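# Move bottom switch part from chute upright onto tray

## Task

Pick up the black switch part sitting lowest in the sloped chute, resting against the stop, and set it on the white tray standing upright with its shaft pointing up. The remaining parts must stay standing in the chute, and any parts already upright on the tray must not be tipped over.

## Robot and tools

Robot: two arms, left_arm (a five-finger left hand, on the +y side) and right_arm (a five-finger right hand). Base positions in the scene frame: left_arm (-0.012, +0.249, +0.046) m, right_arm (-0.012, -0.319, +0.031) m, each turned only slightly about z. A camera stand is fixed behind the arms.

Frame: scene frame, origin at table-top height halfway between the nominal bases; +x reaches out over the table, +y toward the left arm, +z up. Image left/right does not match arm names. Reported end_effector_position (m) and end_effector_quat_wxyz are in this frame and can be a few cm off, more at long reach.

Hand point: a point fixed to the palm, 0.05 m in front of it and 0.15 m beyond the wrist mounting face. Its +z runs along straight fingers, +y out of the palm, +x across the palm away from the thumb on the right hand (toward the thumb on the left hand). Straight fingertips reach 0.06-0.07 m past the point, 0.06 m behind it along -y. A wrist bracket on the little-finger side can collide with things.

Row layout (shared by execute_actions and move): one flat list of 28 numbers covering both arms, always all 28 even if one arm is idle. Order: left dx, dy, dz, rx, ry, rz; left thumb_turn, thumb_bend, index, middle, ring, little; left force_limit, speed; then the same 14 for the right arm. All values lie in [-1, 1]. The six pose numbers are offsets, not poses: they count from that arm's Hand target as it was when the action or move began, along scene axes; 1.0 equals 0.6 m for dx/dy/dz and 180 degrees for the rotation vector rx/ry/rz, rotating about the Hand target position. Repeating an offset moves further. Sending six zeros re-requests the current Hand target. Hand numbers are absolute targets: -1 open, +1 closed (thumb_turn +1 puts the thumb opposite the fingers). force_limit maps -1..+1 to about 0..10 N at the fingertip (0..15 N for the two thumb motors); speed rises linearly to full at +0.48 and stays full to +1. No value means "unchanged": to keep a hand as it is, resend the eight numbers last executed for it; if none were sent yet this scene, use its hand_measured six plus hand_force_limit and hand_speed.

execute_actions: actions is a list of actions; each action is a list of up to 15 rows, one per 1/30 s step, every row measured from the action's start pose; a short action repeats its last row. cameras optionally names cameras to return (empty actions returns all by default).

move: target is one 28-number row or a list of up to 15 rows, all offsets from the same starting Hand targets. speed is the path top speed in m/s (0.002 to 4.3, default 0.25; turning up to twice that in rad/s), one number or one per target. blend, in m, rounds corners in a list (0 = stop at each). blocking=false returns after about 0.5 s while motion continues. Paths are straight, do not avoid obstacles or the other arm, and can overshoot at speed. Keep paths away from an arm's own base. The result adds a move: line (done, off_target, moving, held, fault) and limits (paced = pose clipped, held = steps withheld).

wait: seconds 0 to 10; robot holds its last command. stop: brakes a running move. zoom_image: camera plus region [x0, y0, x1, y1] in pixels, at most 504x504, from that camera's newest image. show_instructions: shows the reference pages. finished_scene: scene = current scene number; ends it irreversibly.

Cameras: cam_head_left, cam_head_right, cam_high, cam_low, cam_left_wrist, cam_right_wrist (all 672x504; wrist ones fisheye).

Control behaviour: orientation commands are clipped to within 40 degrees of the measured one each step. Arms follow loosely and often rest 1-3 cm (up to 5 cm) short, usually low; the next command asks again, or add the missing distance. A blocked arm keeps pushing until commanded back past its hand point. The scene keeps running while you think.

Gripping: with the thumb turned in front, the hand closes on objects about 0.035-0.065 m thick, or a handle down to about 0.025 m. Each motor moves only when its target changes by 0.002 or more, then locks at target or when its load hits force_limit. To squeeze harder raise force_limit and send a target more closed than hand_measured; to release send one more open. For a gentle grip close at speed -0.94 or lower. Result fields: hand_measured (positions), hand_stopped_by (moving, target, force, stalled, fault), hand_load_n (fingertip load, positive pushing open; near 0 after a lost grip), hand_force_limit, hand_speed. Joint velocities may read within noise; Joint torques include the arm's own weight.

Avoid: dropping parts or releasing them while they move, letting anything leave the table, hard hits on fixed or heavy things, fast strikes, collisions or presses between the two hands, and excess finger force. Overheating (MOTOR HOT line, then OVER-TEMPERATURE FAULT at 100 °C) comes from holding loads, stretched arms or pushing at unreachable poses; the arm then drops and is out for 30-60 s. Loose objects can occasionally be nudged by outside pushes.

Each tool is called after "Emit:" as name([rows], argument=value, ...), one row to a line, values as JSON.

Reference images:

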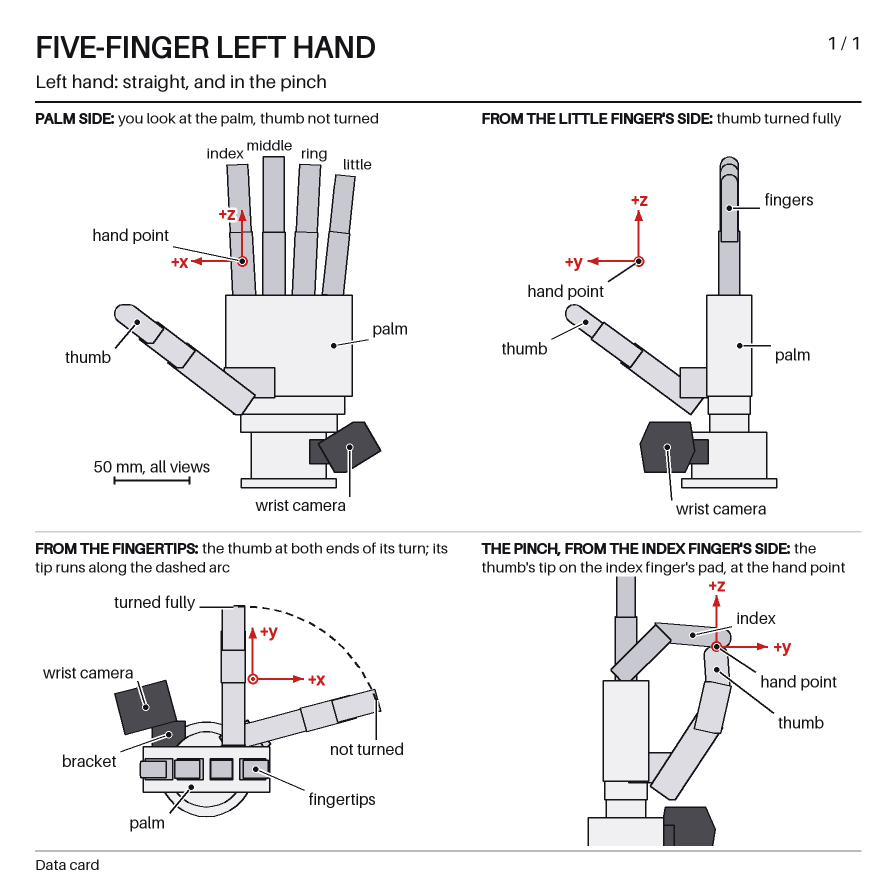

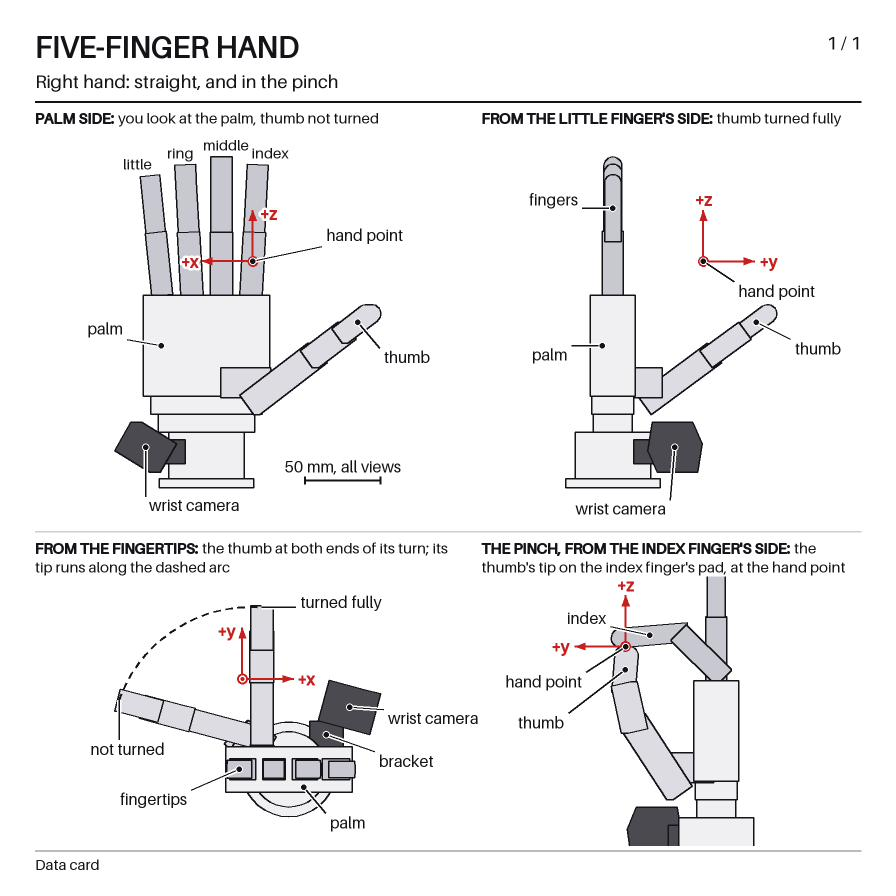

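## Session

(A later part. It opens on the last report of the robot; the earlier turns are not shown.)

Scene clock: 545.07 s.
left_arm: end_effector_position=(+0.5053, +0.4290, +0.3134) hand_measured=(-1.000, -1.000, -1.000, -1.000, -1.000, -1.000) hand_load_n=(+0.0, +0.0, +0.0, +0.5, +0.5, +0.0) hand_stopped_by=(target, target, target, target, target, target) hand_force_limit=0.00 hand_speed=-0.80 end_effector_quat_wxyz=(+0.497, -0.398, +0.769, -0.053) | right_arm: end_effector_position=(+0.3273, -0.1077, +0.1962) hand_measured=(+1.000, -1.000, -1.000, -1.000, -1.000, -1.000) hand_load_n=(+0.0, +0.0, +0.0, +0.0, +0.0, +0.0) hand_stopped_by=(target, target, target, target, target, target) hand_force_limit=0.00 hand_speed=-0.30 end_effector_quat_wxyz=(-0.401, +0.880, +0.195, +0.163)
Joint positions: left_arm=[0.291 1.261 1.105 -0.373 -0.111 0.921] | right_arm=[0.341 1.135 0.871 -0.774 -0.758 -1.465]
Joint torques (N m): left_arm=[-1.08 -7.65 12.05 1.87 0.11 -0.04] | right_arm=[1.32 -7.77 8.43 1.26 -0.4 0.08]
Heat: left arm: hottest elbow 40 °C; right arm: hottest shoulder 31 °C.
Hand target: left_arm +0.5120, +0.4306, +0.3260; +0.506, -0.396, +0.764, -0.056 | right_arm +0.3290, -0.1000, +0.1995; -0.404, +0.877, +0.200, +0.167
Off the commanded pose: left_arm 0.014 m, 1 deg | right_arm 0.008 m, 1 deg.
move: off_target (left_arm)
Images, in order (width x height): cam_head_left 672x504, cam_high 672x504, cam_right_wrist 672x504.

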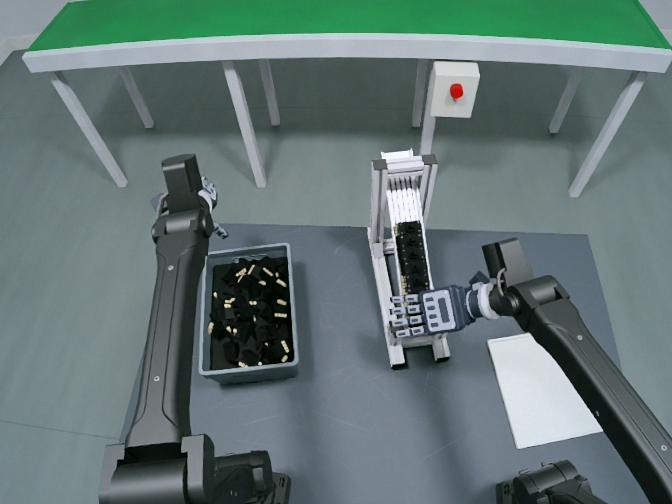

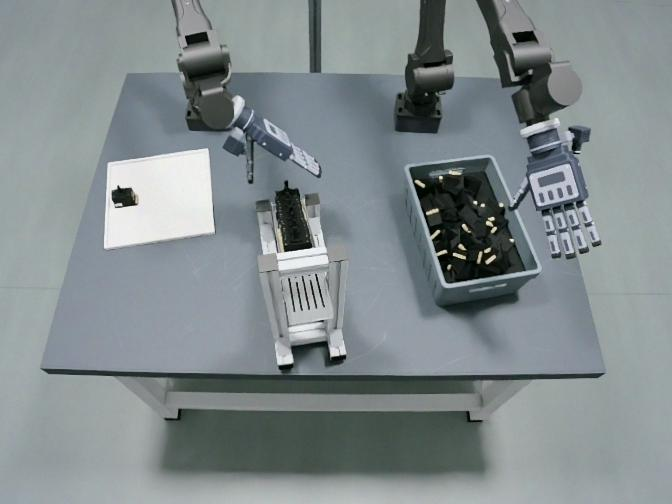

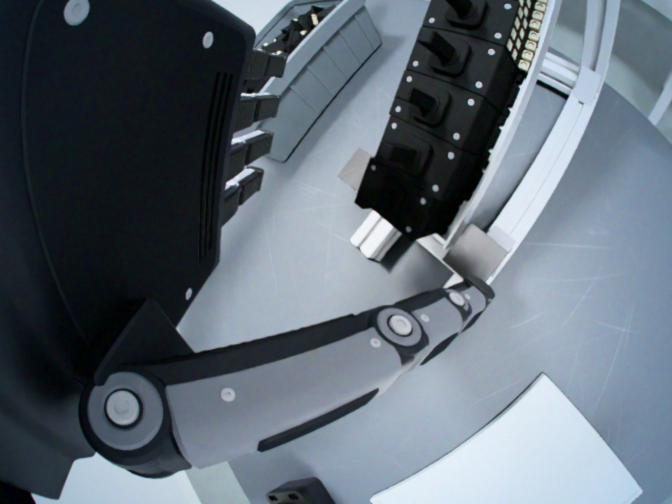

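Emit:
move(target=[0,0,0,0,0,0,-1,-1,-1,-1,-1,-1,0,-0.8, 0.024,0.013,-0.052,0,0,0,1,-1,-1,-1,-1,-1,0,-0.3], speed=0.1, cameras=["cam_right_wrist","cam_head_left","cam_high","cam_low"])

Emit:
zoom_image(camera="cam_right_wrist", region=[230, 80, 510, 320])

Emit:
zoom_image(camera="cam_high", region=[220, 90, 360, 290])

Scene clock: 598.60 s.
left_arm: end_effector_position=(+0.5053, +0.4290, +0.3134) hand_measured=(-1.000, -1.000, -1.000, -1.000, -1.000, -1.000) hand_load_n=(+0.0, +0.0, +0.0, +0.0, +0.0, +0.0) hand_stopped_by=(target, target, target, target, target, target) hand_force_limit=0.00 hand_speed=-0.80 end_effector_quat_wxyz=(+0.497, -0.398, +0.769, -0.053) | right_arm: end_effector_position=(+0.3421, -0.1001, +0.1658) hand_measured=(+1.000, -1.000, -1.000, -1.000, -1.000, -1.000) hand_load_n=(+0.0, +0.0, +0.0, +0.0, +0.0, +0.0) hand_stopped_by=(target, target, target, target, target, target) hand_force_limit=0.00 hand_speed=-0.30 end_effector_quat_wxyz=(-0.401, +0.880, +0.197, +0.164)
Joint positions: left_arm=[0.291 1.261 1.105 -0.373 -0.111 0.921] | right_arm=[0.349 1.209 0.843 -0.665 -0.755 -1.46]
Joint torques (N m): left_arm=[-1.08 -7.71 12.08 1.89 0.11 -0.04] | right_arm=[1.32 -8.47 8.12 1.24 -0.41 0.09]
Heat: left arm: hottest elbow 40 °C; right arm: hottest shoulder 31 °C.
Hand target: left_arm +0.5120, +0.4306, +0.3260; +0.506, -0.396, +0.764, -0.056 | right_arm +0.3433, -0.0922, +0.1683; -0.404, +0.877, +0.200, +0.167
Off the commanded pose: left_arm 0.014 m, 1 deg | right_arm 0.008 m, 1 deg.
move: off_target (left_arm)
Images, in order (width x height): cam_head_left 672x504, cam_high 672x504, cam_low 672x504, cam_right_wrist 672x504.

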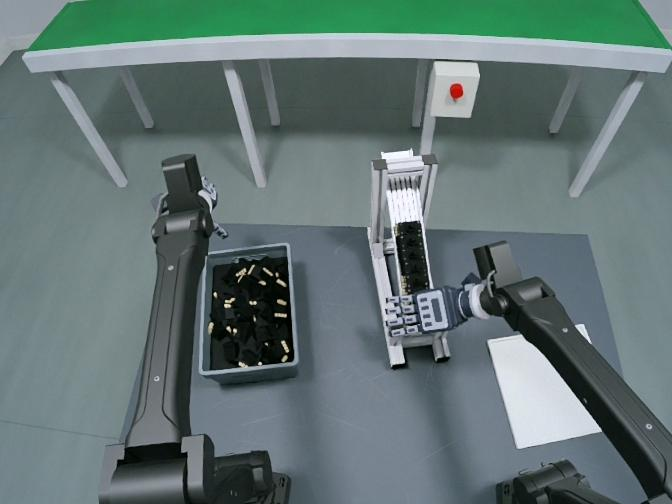

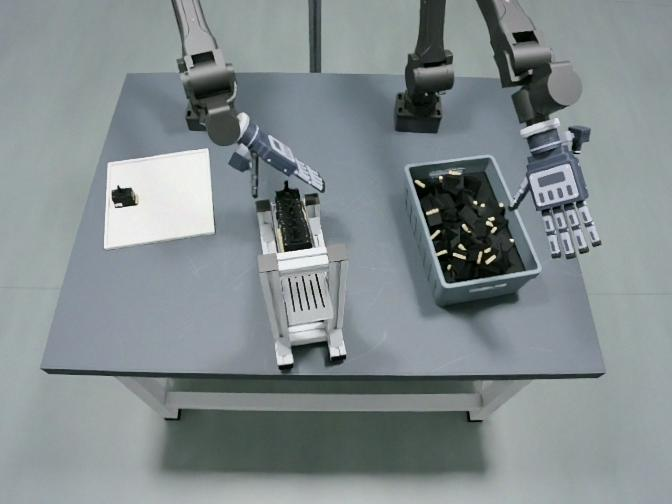

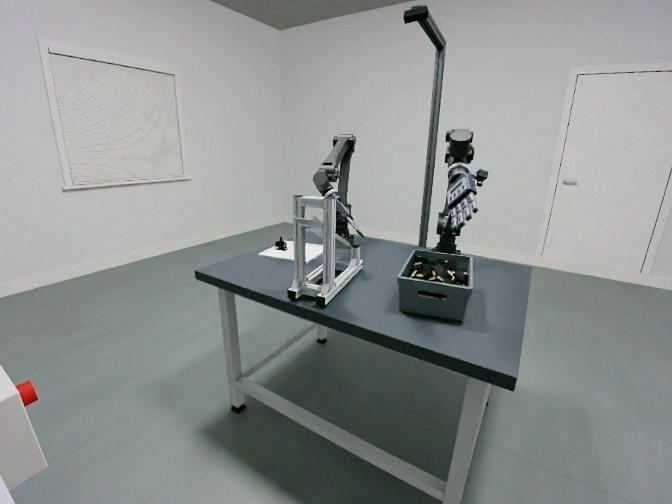

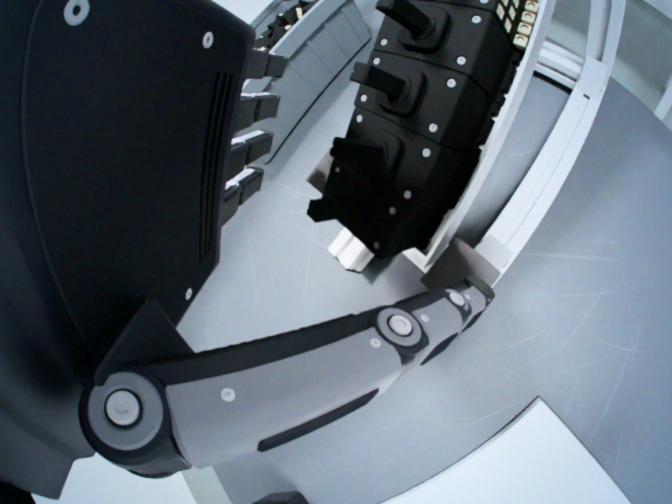

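Scaled by 1.800 from the camera's 672x504 image, which has a finer 960x720 frame.

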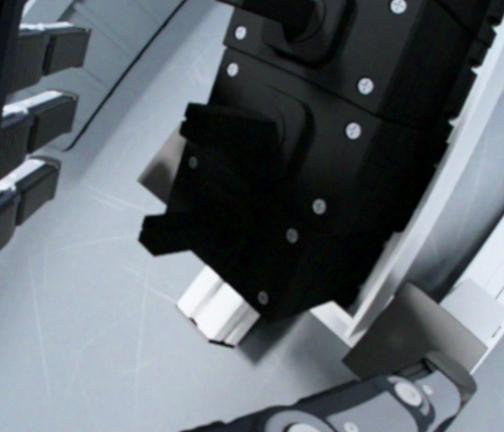

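Scaled by 2.520.

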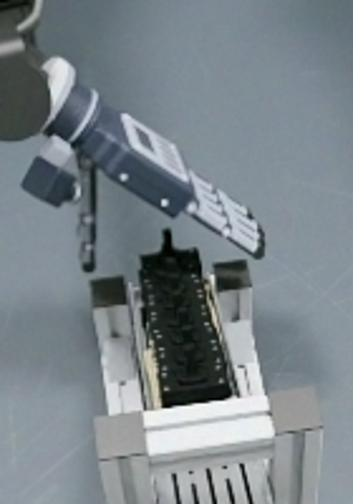

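Emit:
zoom_image(camera="cam_low", region=[290, 170, 390, 270])

Emit:
zoom_image(camera="cam_high", region=[240, 140, 340, 240])

Emit:
zoom_image(camera="cam_head_left", region=[370, 250, 470, 380])

Scaled by 5.040.

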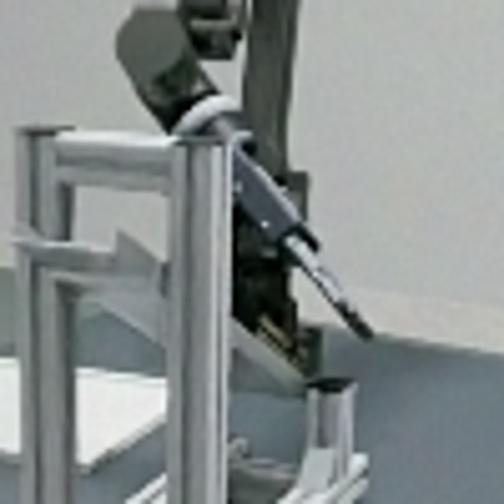

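Scaled by 5.040.

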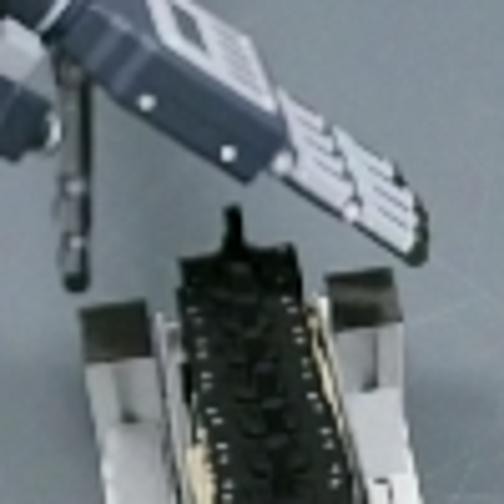

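Scaled by 3.877.

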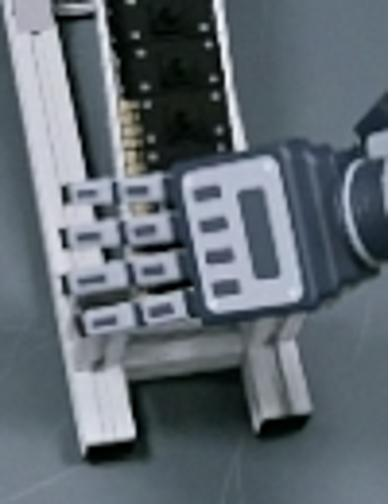

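Emit:
move(target=[0,0,0,0,0,0,-1,-1,-1,-1,-1,-1,0,-0.8, 0.0075,0.0078,-0.0178,0,0,0,1,-1,-1,-1,-1,-1,0,-0.3], speed=0.08, cameras=["cam_right_wrist","cam_high"])

Emit:
zoom_image(camera="cam_right_wrist", region=[230, 80, 510, 320])

Emit:
zoom_image(camera="cam_high", region=[240, 140, 340, 240])

Scene clock: 688.10 s.
left_arm: end_effector_position=(+0.5053, +0.4290, +0.3134) hand_measured=(-1.000, -1.000, -1.000, -1.000, -1.000, -1.000) hand_load_n=(+0.0, +0.0, +0.0, +0.0, +0.0, +0.0) hand_stopped_by=(target, target, target, target, target, target) hand_force_limit=0.00 hand_speed=-0.80 end_effector_quat_wxyz=(+0.497, -0.398, +0.769, -0.053) | right_arm: end_effector_position=(+0.3472, -0.0954, +0.1566) hand_measured=(+1.000, -1.000, -1.000, -1.000, -1.000, -1.000) hand_load_n=(+0.0, +0.0, +0.0, +0.0, +0.0, +0.0) hand_stopped_by=(target, target, target, target, target, target) hand_force_limit=0.00 hand_speed=-0.30 end_effector_quat_wxyz=(-0.401, +0.879, +0.197, +0.166)
Joint positions: left_arm=[0.291 1.261 1.105 -0.373 -0.111 0.921] | right_arm=[0.357 1.234 0.836 -0.622 -0.75 -1.451]
Joint torques (N m): left_arm=[-1.08 -7.77 12.07 1.88 0.11 -0.04] | right_arm=[1.32 -8.53 7.95 1.28 -0.39 0.1]
Heat: left arm: hottest elbow 41 °C; right arm: hottest shoulder 30 °C.
Hand target: left_arm +0.5120, +0.4306, +0.3260; +0.506, -0.396, +0.764, -0.056 | right_arm +0.3479, -0.0876, +0.1576; -0.404, +0.877, +0.200, +0.167
Off the commanded pose: left_arm 0.014 m, 1 deg | right_arm 0.008 m, 1 deg.
move: off_target (left_arm)
Images, in order (width x height): cam_high 672x504, cam_right_wrist 672x504.

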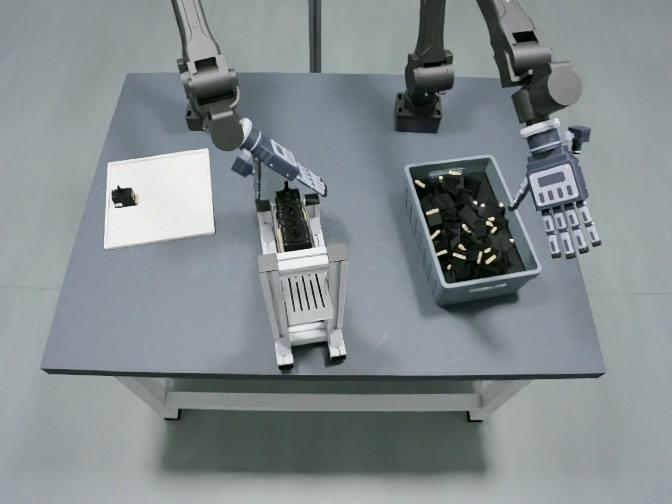

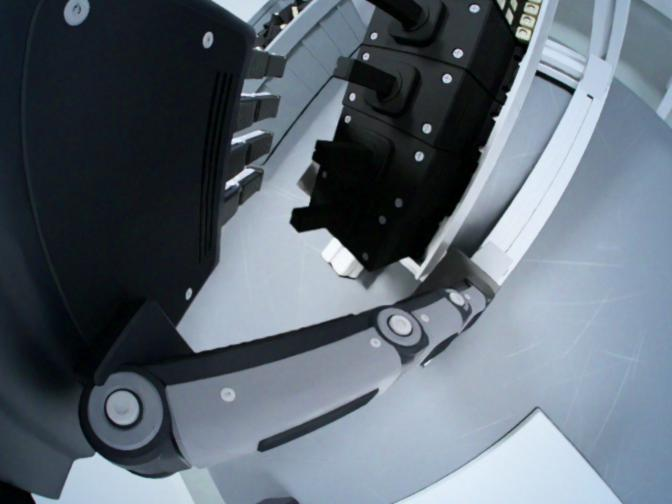

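Scaled by 1.800 from the camera's 672x504 image, which has a finer 960x720 frame.

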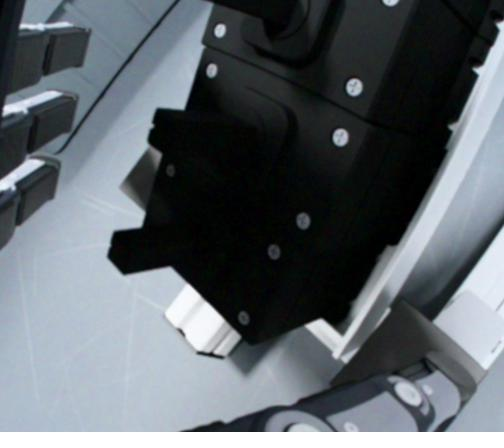

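Scaled by 5.040.

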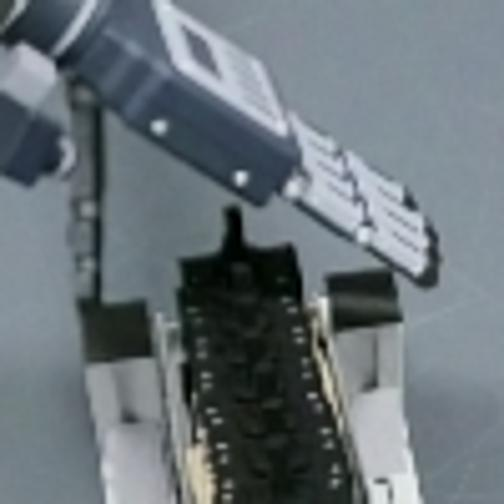

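Emit:
move(target=[0,0,0,0,0,0,-1,-1,-1,-1,-1,-1,0,-0.8, 0,0,0,0,0,0,1,-0.5,-0.58,-0.58,-1,-1,-0.3,-0.6], speed=0.05, cameras=["cam_right_wrist","cam_high"])

Emit:
zoom_image(camera="cam_right_wrist", region=[230, 80, 510, 320])

Emit:
zoom_image(camera="cam_high", region=[240, 140, 340, 240])

Scene clock: 765.53 s.
left_arm: end_effector_position=(+0.5053, +0.4290, +0.3134) hand_measured=(-1.000, -1.000, -1.000, -1.000, -1.000, -1.000) hand_load_n=(+0.0, +0.0, +0.0, +0.0, +0.0, +0.0) hand_stopped_by=(target, target, target, target, target, target) hand_force_limit=0.00 hand_speed=-0.80 end_effector_quat_wxyz=(+0.497, -0.398, +0.769, -0.053) | right_arm: end_effector_position=(+0.3470, -0.0953, +0.1565) hand_measured=(+1.000, -0.500, -0.580, -0.580, -1.000, -1.000) hand_load_n=(+0.0, +0.0, +0.0, +0.0, +0.0, +0.0) hand_stopped_by=(target, target, target, target, target, target) hand_force_limit=-0.30 hand_speed=-0.60 end_effector_quat_wxyz=(-0.401, +0.879, +0.197, +0.165)
Joint positions: left_arm=[0.291 1.261 1.105 -0.373 -0.111 0.921] | right_arm=[0.357 1.234 0.836 -0.622 -0.75 -1.45]
Joint torques (N m): left_arm=[-1.14 -7.71 12.07 1.88 0.1 -0.04] | right_arm=[1.32 -8.53 7.95 1.31 -0.4 0.09]
Heat: left arm: hottest elbow 41 °C; right arm: hottest shoulder 31 °C.
Hand target: left_arm +0.5120, +0.4306, +0.3260; +0.506, -0.396, +0.764, -0.056 | right_arm +0.3478, -0.0875, +0.1576; -0.404, +0.877, +0.200, +0.167
Off the commanded pose: left_arm 0.014 m, 1 deg | right_arm 0.008 m, 1 deg.
move: off_target (left_arm)
Images, in order (width x height): cam_high 672x504, cam_right_wrist 672x504.

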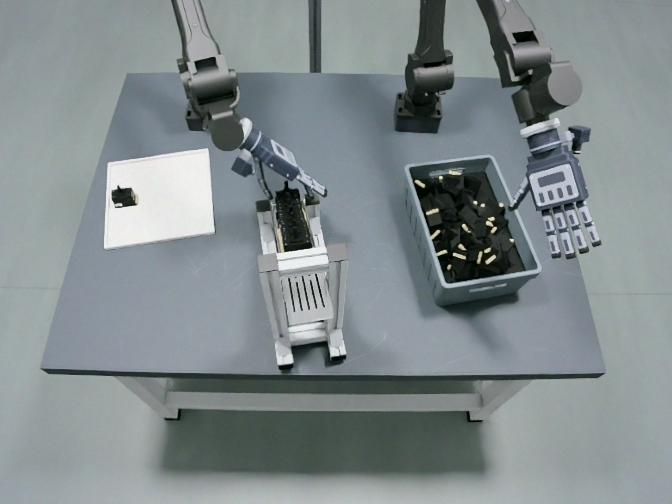

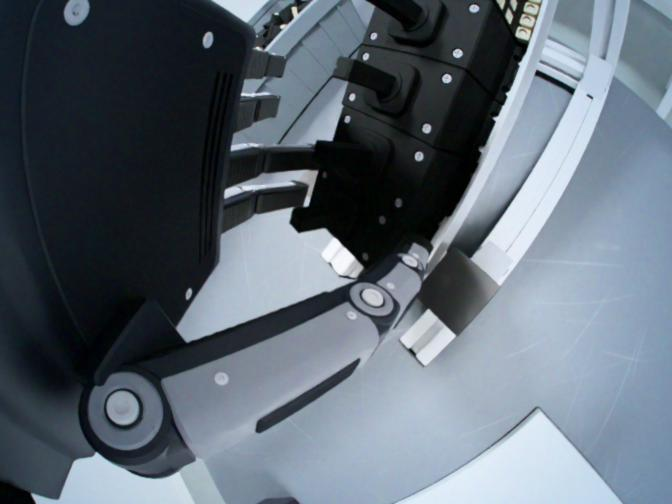

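Scaled by 1.800 from the camera's 672x504 image, which has a finer 960x720 frame.

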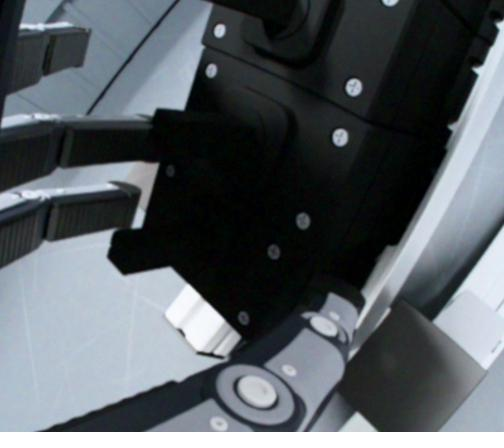

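Scaled by 5.040.

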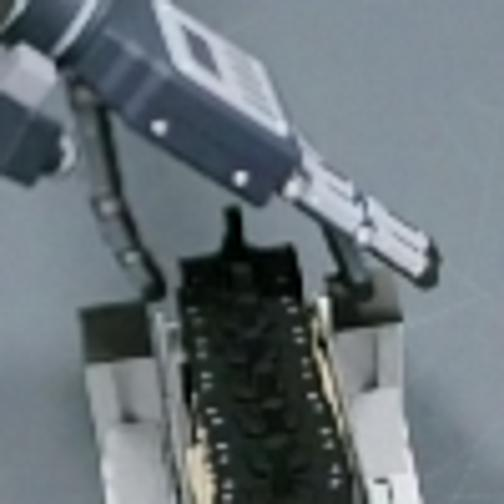

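Emit:
move([
  [0,0,0,0,0,0,-1,-1,-1,-1,-1,-1,0,-0.8, 0.0065,0.0013,-0.0008,0,0,0,1,-0.5,-0.58,-0.58,-1,-1,-0.3,-0.6],
  [0,0,0,0,0,0,-1,-1,-1,-1,-1,-1,0,-0.8, 0.0065,0.0013,-0.0008,0,0,0,1,-0.1,-0.2,-0.2,-1,-1,-0.2,-0.88],
], speed=0.05, cameras=["cam_right_wrist","cam_high"])

Emit:
zoom_image(camera="cam_right_wrist", region=[230, 80, 510, 320])

Emit:
zoom_image(camera="cam_high", region=[240, 140, 340, 240])

Scene clock: 805.30 s.
left_arm: end_effector_position=(+0.5053, +0.4290, +0.3134) hand_measured=(-1.000, -1.000, -1.000, -1.000, -1.000, -1.000) hand_load_n=(+0.0, +0.0, +0.0, +0.0, +0.0, +0.0) hand_stopped_by=(target, target, target, target, target, target) hand_force_limit=0.00 hand_speed=-0.80 end_effector_quat_wxyz=(+0.497, -0.398, +0.769, -0.053) | right_arm: end_effector_position=(+0.3471, -0.0947, +0.1530) hand_measured=(+1.000, -0.380, -0.348, -0.338, -1.000, -1.000) hand_load_n=(+0.5, +6.5, +3.5, +6.5, +0.0, +0.0) hand_stopped_by=(target, force, force, force, target, target) hand_force_limit=-0.20 hand_speed=-0.88 end_effector_quat_wxyz=(-0.402, +0.880, +0.196, +0.161)
Joint positions: left_arm=[0.291 1.261 1.105 -0.373 -0.111 0.921] | right_arm=[0.357 1.244 0.836 -0.621 -0.752 -1.449]
Joint torques (N m): left_arm=[-1.08 -7.71 12.05 1.88 0.11 -0.04] | right_arm=[1.14 -8.53 8.57 1.29 -0.34 0.07]
Heat: left arm: hottest elbow 42 °C; right arm: hottest shoulder 31 °C.
Hand target: left_arm +0.5120, +0.4306, +0.3260; +0.506, -0.396, +0.764, -0.056 | right_arm +0.3518, -0.0868, +0.1572; -0.404, +0.877, +0.200, +0.167
Off the commanded pose: left_arm 0.014 m, 1 deg | right_arm 0.010 m, 1 deg.
move: off_target (left_arm); target 2's new numbers were sent with right_arm's hand 0.011 m and 1 deg from that target
Images, in order (width x height): cam_high 672x504, cam_right_wrist 672x504.

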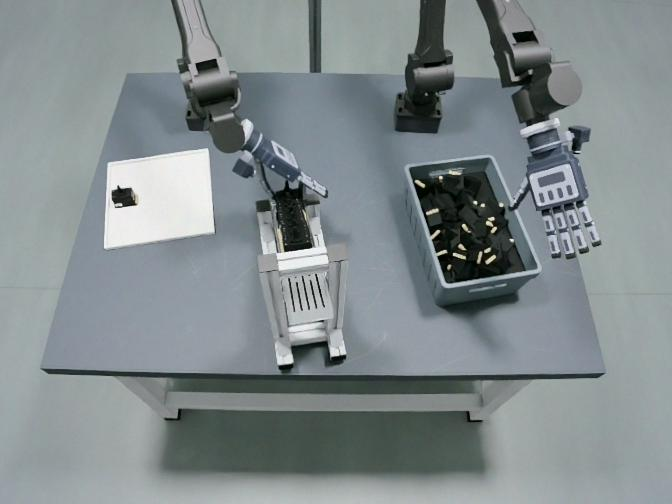

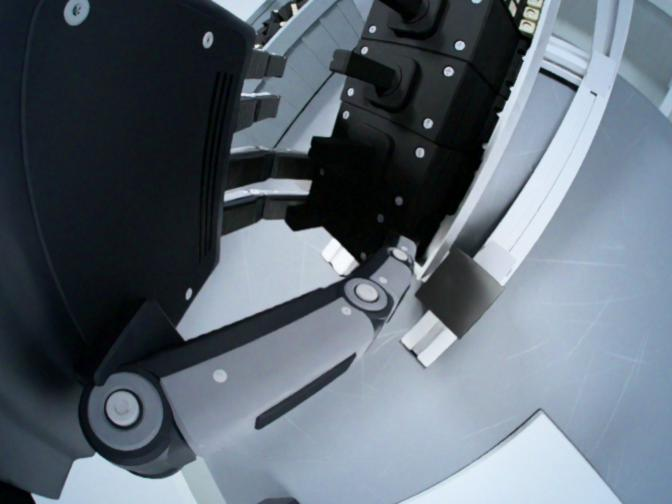

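Scaled by 1.800 from the camera's 672x504 image, which has a finer 960x720 frame.

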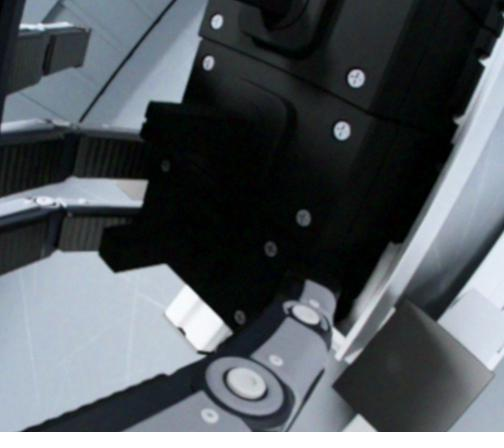

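Scaled by 5.040.

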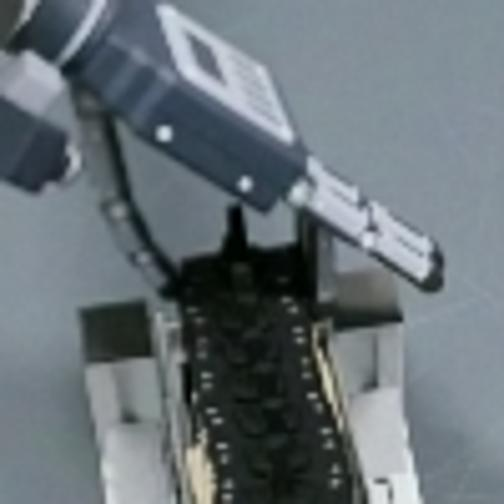

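Emit:
move(target=[0,0,0,0,0,0,-1,-1,-1,-1,-1,-1,0,-0.8, -0.0205,-0.0037,0.0367,0,0,0,1,-0.1,-0.2,-0.2,-1,-1,-0.2,-0.88], speed=0.06, cameras=["cam_right_wrist","cam_high"])

Emit:
zoom_image(camera="cam_right_wrist", region=[230, 80, 510, 320])

Emit:
zoom_image(camera="cam_high", region=[240, 140, 340, 240])

Scene clock: 817.27 s.
left_arm: end_effector_position=(+0.5053, +0.4290, +0.3134) hand_measured=(-1.000, -1.000, -1.000, -1.000, -1.000, -1.000) hand_load_n=(+0.0, +0.0, +0.0, +0.0, +0.0, +0.0) hand_stopped_by=(target, target, target, target, target, target) hand_force_limit=0.00 hand_speed=-0.80 end_effector_quat_wxyz=(+0.497, -0.398, +0.769, -0.053) | right_arm: end_effector_position=(+0.3411, -0.0970, +0.1631) hand_measured=(+1.000, -0.380, -0.348, -0.338, -1.000, -1.000) hand_load_n=(-0.5, +5.0, +3.5, +5.5, +0.0, +0.0) hand_stopped_by=(target, force, force, force, target, target) hand_force_limit=-0.20 hand_speed=-0.88 end_effector_quat_wxyz=(-0.399, +0.880, +0.197, +0.165)
Joint positions: left_arm=[0.291 1.261 1.105 -0.373 -0.111 0.921] | right_arm=[0.361 1.209 0.836 -0.648 -0.744 -1.449]
Joint torques (N m): left_arm=[-1.08 -7.71 12.07 1.88 0.11 -0.04] | right_arm=[1.32 -10.05 9.61 -0.12 -0.55 0.13]
Heat: left arm: hottest elbow 42 °C; right arm: hottest shoulder 31 °C.
Hand target: left_arm +0.5120, +0.4306, +0.3260; +0.506, -0.396, +0.764, -0.056 | right_arm +0.3395, -0.0891, +0.1792; -0.404, +0.877, +0.200, +0.167
Off the commanded pose: left_arm 0.014 m, 1 deg | right_arm 0.018 m, 1 deg.
move: off_target (left_arm, right_arm)
Images, in order (width x height): cam_high 672x504, cam_right_wrist 672x504.

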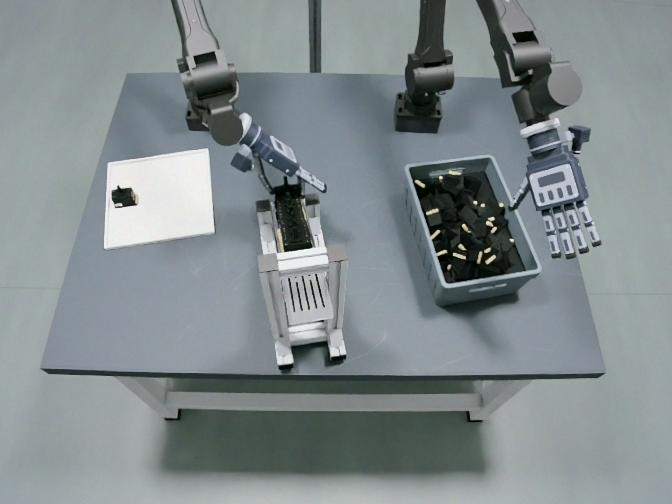

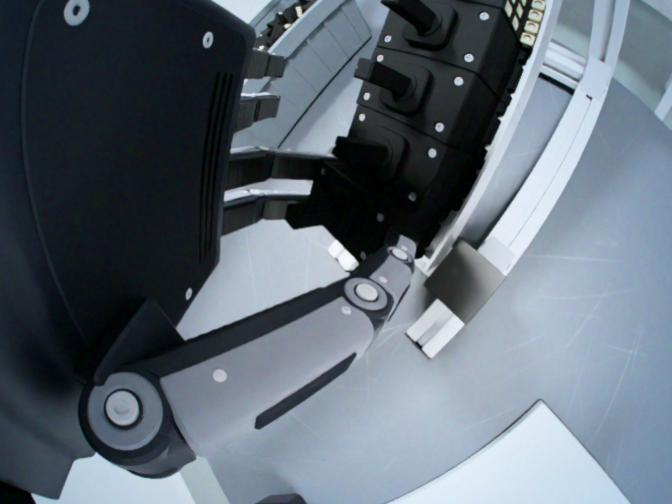

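Scaled by 1.800 from the camera's 672x504 image, which has a finer 960x720 frame.

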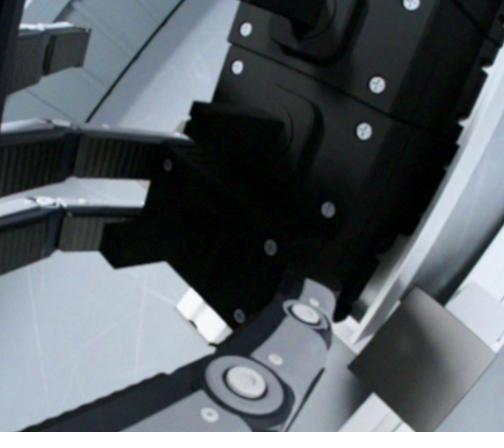

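Scaled by 5.040.

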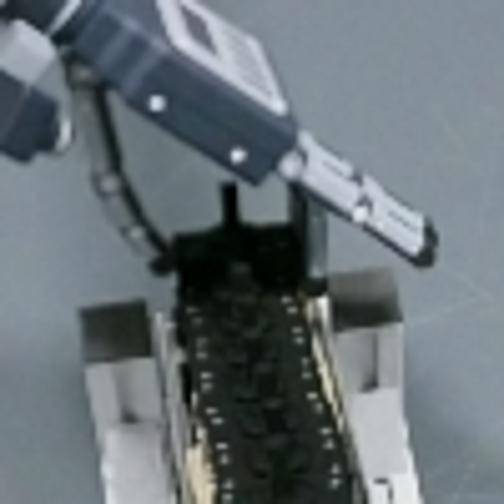

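Emit:
move(target=[0,0,0,0,0,0,-1,-1,-1,-1,-1,-1,0,-0.8, -0.053,-0.013,0.12,0,0,0,1,-0.1,-0.2,-0.2,-1,-1,-0.2,-0.88], speed=0.1, cameras=["cam_right_wrist","cam_high","cam_head_left"])

Emit:
zoom_image(camera="cam_right_wrist", region=[230, 80, 510, 320])

Emit:
zoom_image(camera="cam_high", region=[240, 100, 340, 200])

Scene clock: 824.10 s.
left_arm: end_effector_position=(+0.5053, +0.4290, +0.3134) hand_measured=(-1.000, -1.000, -1.000, -1.000, -1.000, -1.000) hand_load_n=(+0.0, +0.0, +0.0, +0.0, +0.0, +0.0) hand_stopped_by=(target, target, target, target, target, target) hand_force_limit=0.00 hand_speed=-0.80 end_effector_quat_wxyz=(+0.497, -0.398, +0.769, -0.053) | right_arm: end_effector_position=(+0.2982, -0.1075, +0.2213) hand_measured=(+1.000, -0.380, -0.348, -0.338, -1.000, -1.000) hand_load_n=(+0.5, +2.0, +0.0, +2.0, +0.0, +0.0) hand_stopped_by=(target, force, force, force, target, target) hand_force_limit=-0.20 hand_speed=-0.88 end_effector_quat_wxyz=(-0.398, +0.885, +0.190, +0.148)
Joint positions: left_arm=[0.291 1.261 1.105 -0.373 -0.111 0.921] | right_arm=[0.374 1.056 0.89 -0.88 -0.74 -1.429]
Joint torques (N m): left_arm=[-1.08 -7.65 12.05 1.88 0.11 -0.04] | right_arm=[1.26 -7.65 12.68 0.21 -0.44 0.09]
Heat: left arm: hottest elbow 42 °C; right arm: hottest elbow 31 °C.
Hand target: left_arm +0.5120, +0.4306, +0.3260; +0.506, -0.396, +0.764, -0.056 | right_arm +0.3077, -0.0969, +0.2511; -0.404, +0.877, +0.200, +0.167
Off the commanded pose: left_arm 0.014 m, 1 deg | right_arm 0.033 m, 3 deg.
move: off_target (left_arm, right_arm)
Images, in order (width x height): cam_head_left 672x504, cam_high 672x504, cam_right_wrist 672x504.

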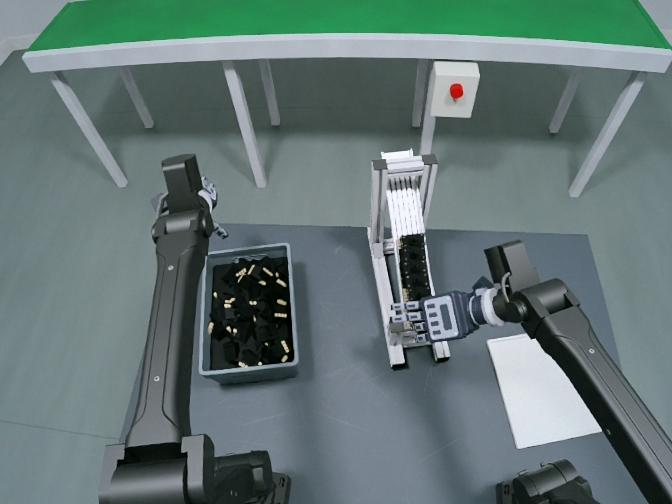

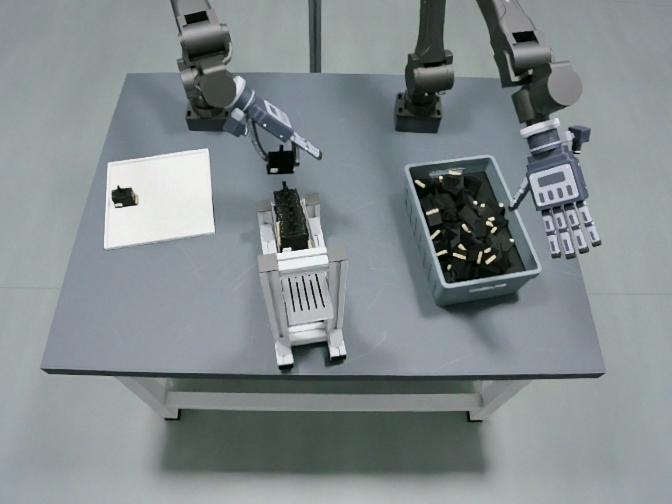

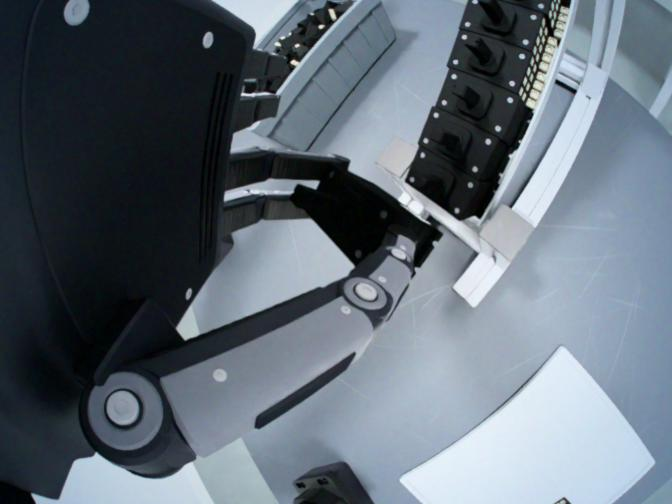

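Scaled by 1.800 from the camera's 672x504 image, which has a finer 960x720 frame.

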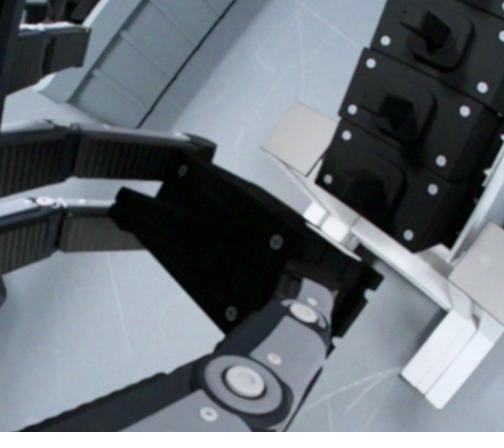

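Scaled by 5.040.

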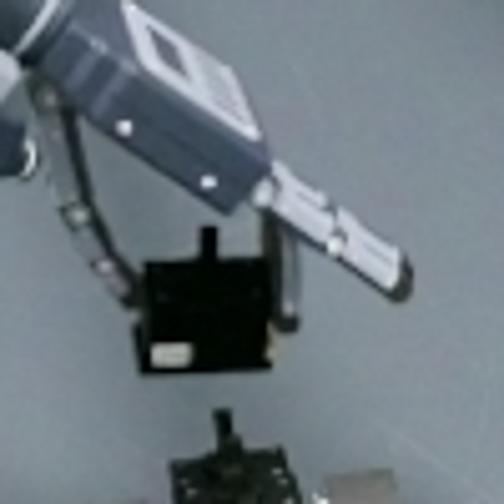

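Emit:
move(target=[0,0,0,0,0,0,-1,-1,-1,-1,-1,-1,0,-0.8, 0,0,0,0,0,0,1,-0.1,-0.1,-0.1,-1,-1,0,-0.9], speed=0.1, cameras=["cam_right_wrist","cam_high"])

Emit:
zoom_image(camera="cam_right_wrist", region=[230, 80, 510, 320])

Emit:
zoom_image(camera="cam_high", region=[240, 100, 340, 200])

Scene clock: 833.50 s.
left_arm: end_effector_position=(+0.5053, +0.4290, +0.3134) hand_measured=(-1.000, -1.000, -1.000, -1.000, -1.000, -1.000) hand_load_n=(+0.0, +0.0, -0.5, +0.0, +0.0, +0.0) hand_stopped_by=(target, target, target, target, target, target) hand_force_limit=0.00 hand_speed=-0.80 end_effector_quat_wxyz=(+0.497, -0.398, +0.769, -0.053) | right_arm: end_effector_position=(+0.2981, -0.1075, +0.2212) hand_measured=(+1.000, -0.380, -0.324, -0.322, -1.000, -1.000) hand_load_n=(-0.5, +7.5, +5.0, +4.5, +0.0, +0.0) hand_stopped_by=(target, force, force, force, target, target) hand_force_limit=0.00 hand_speed=-0.90 end_effector_quat_wxyz=(-0.398, +0.885, +0.190, +0.148)
Joint positions: left_arm=[0.291 1.261 1.105 -0.373 -0.111 0.921] | right_arm=[0.374 1.056 0.89 -0.881 -0.74 -1.429]
Joint torques (N m): left_arm=[-1.08 -7.65 12.07 1.88 0.11 -0.04] | right_arm=[1.26 -7.65 12.68 0.23 -0.45 0.09]
Heat: left arm: hottest elbow 42 °C; right arm: hottest elbow 33 °C.
Hand target: left_arm +0.5120, +0.4306, +0.3260; +0.506, -0.396, +0.764, -0.056 | right_arm +0.3076, -0.0969, +0.2511; -0.404, +0.877, +0.200, +0.167
Off the commanded pose: left_arm 0.014 m, 1 deg | right_arm 0.033 m, 3 deg.
move: off_target (left_arm, right_arm)
Images, in order (width x height): cam_high 672x504, cam_right_wrist 672x504.

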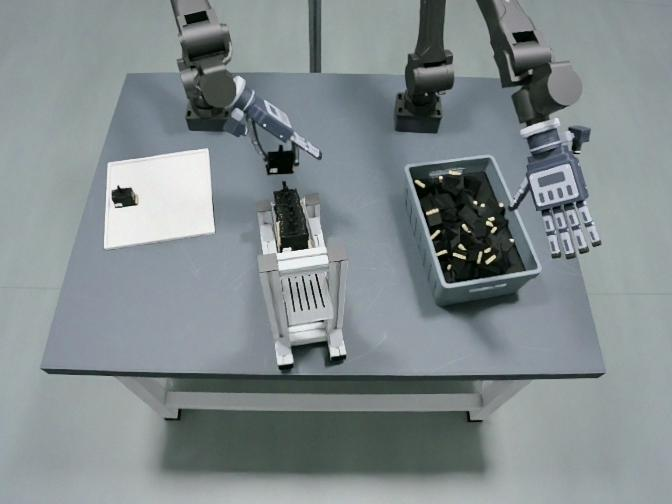

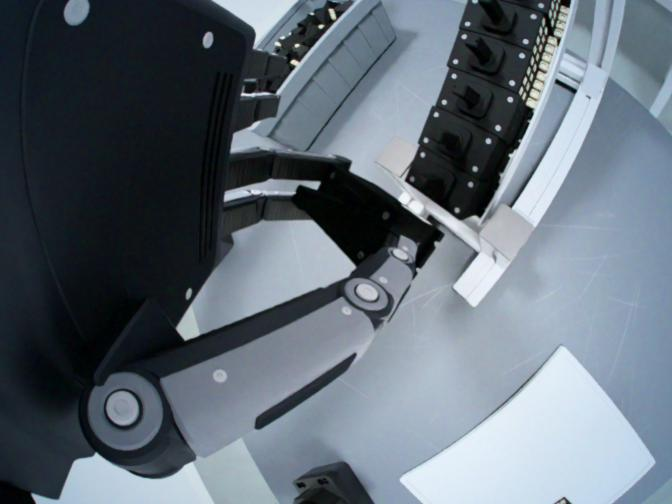

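Scaled by 1.800 from the camera's 672x504 image, which has a finer 960x720 frame.

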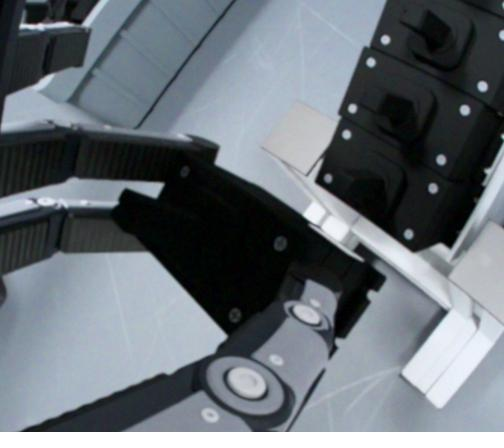

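Scaled by 5.040.

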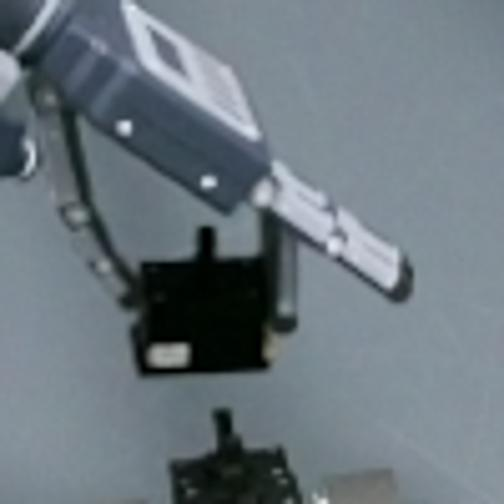

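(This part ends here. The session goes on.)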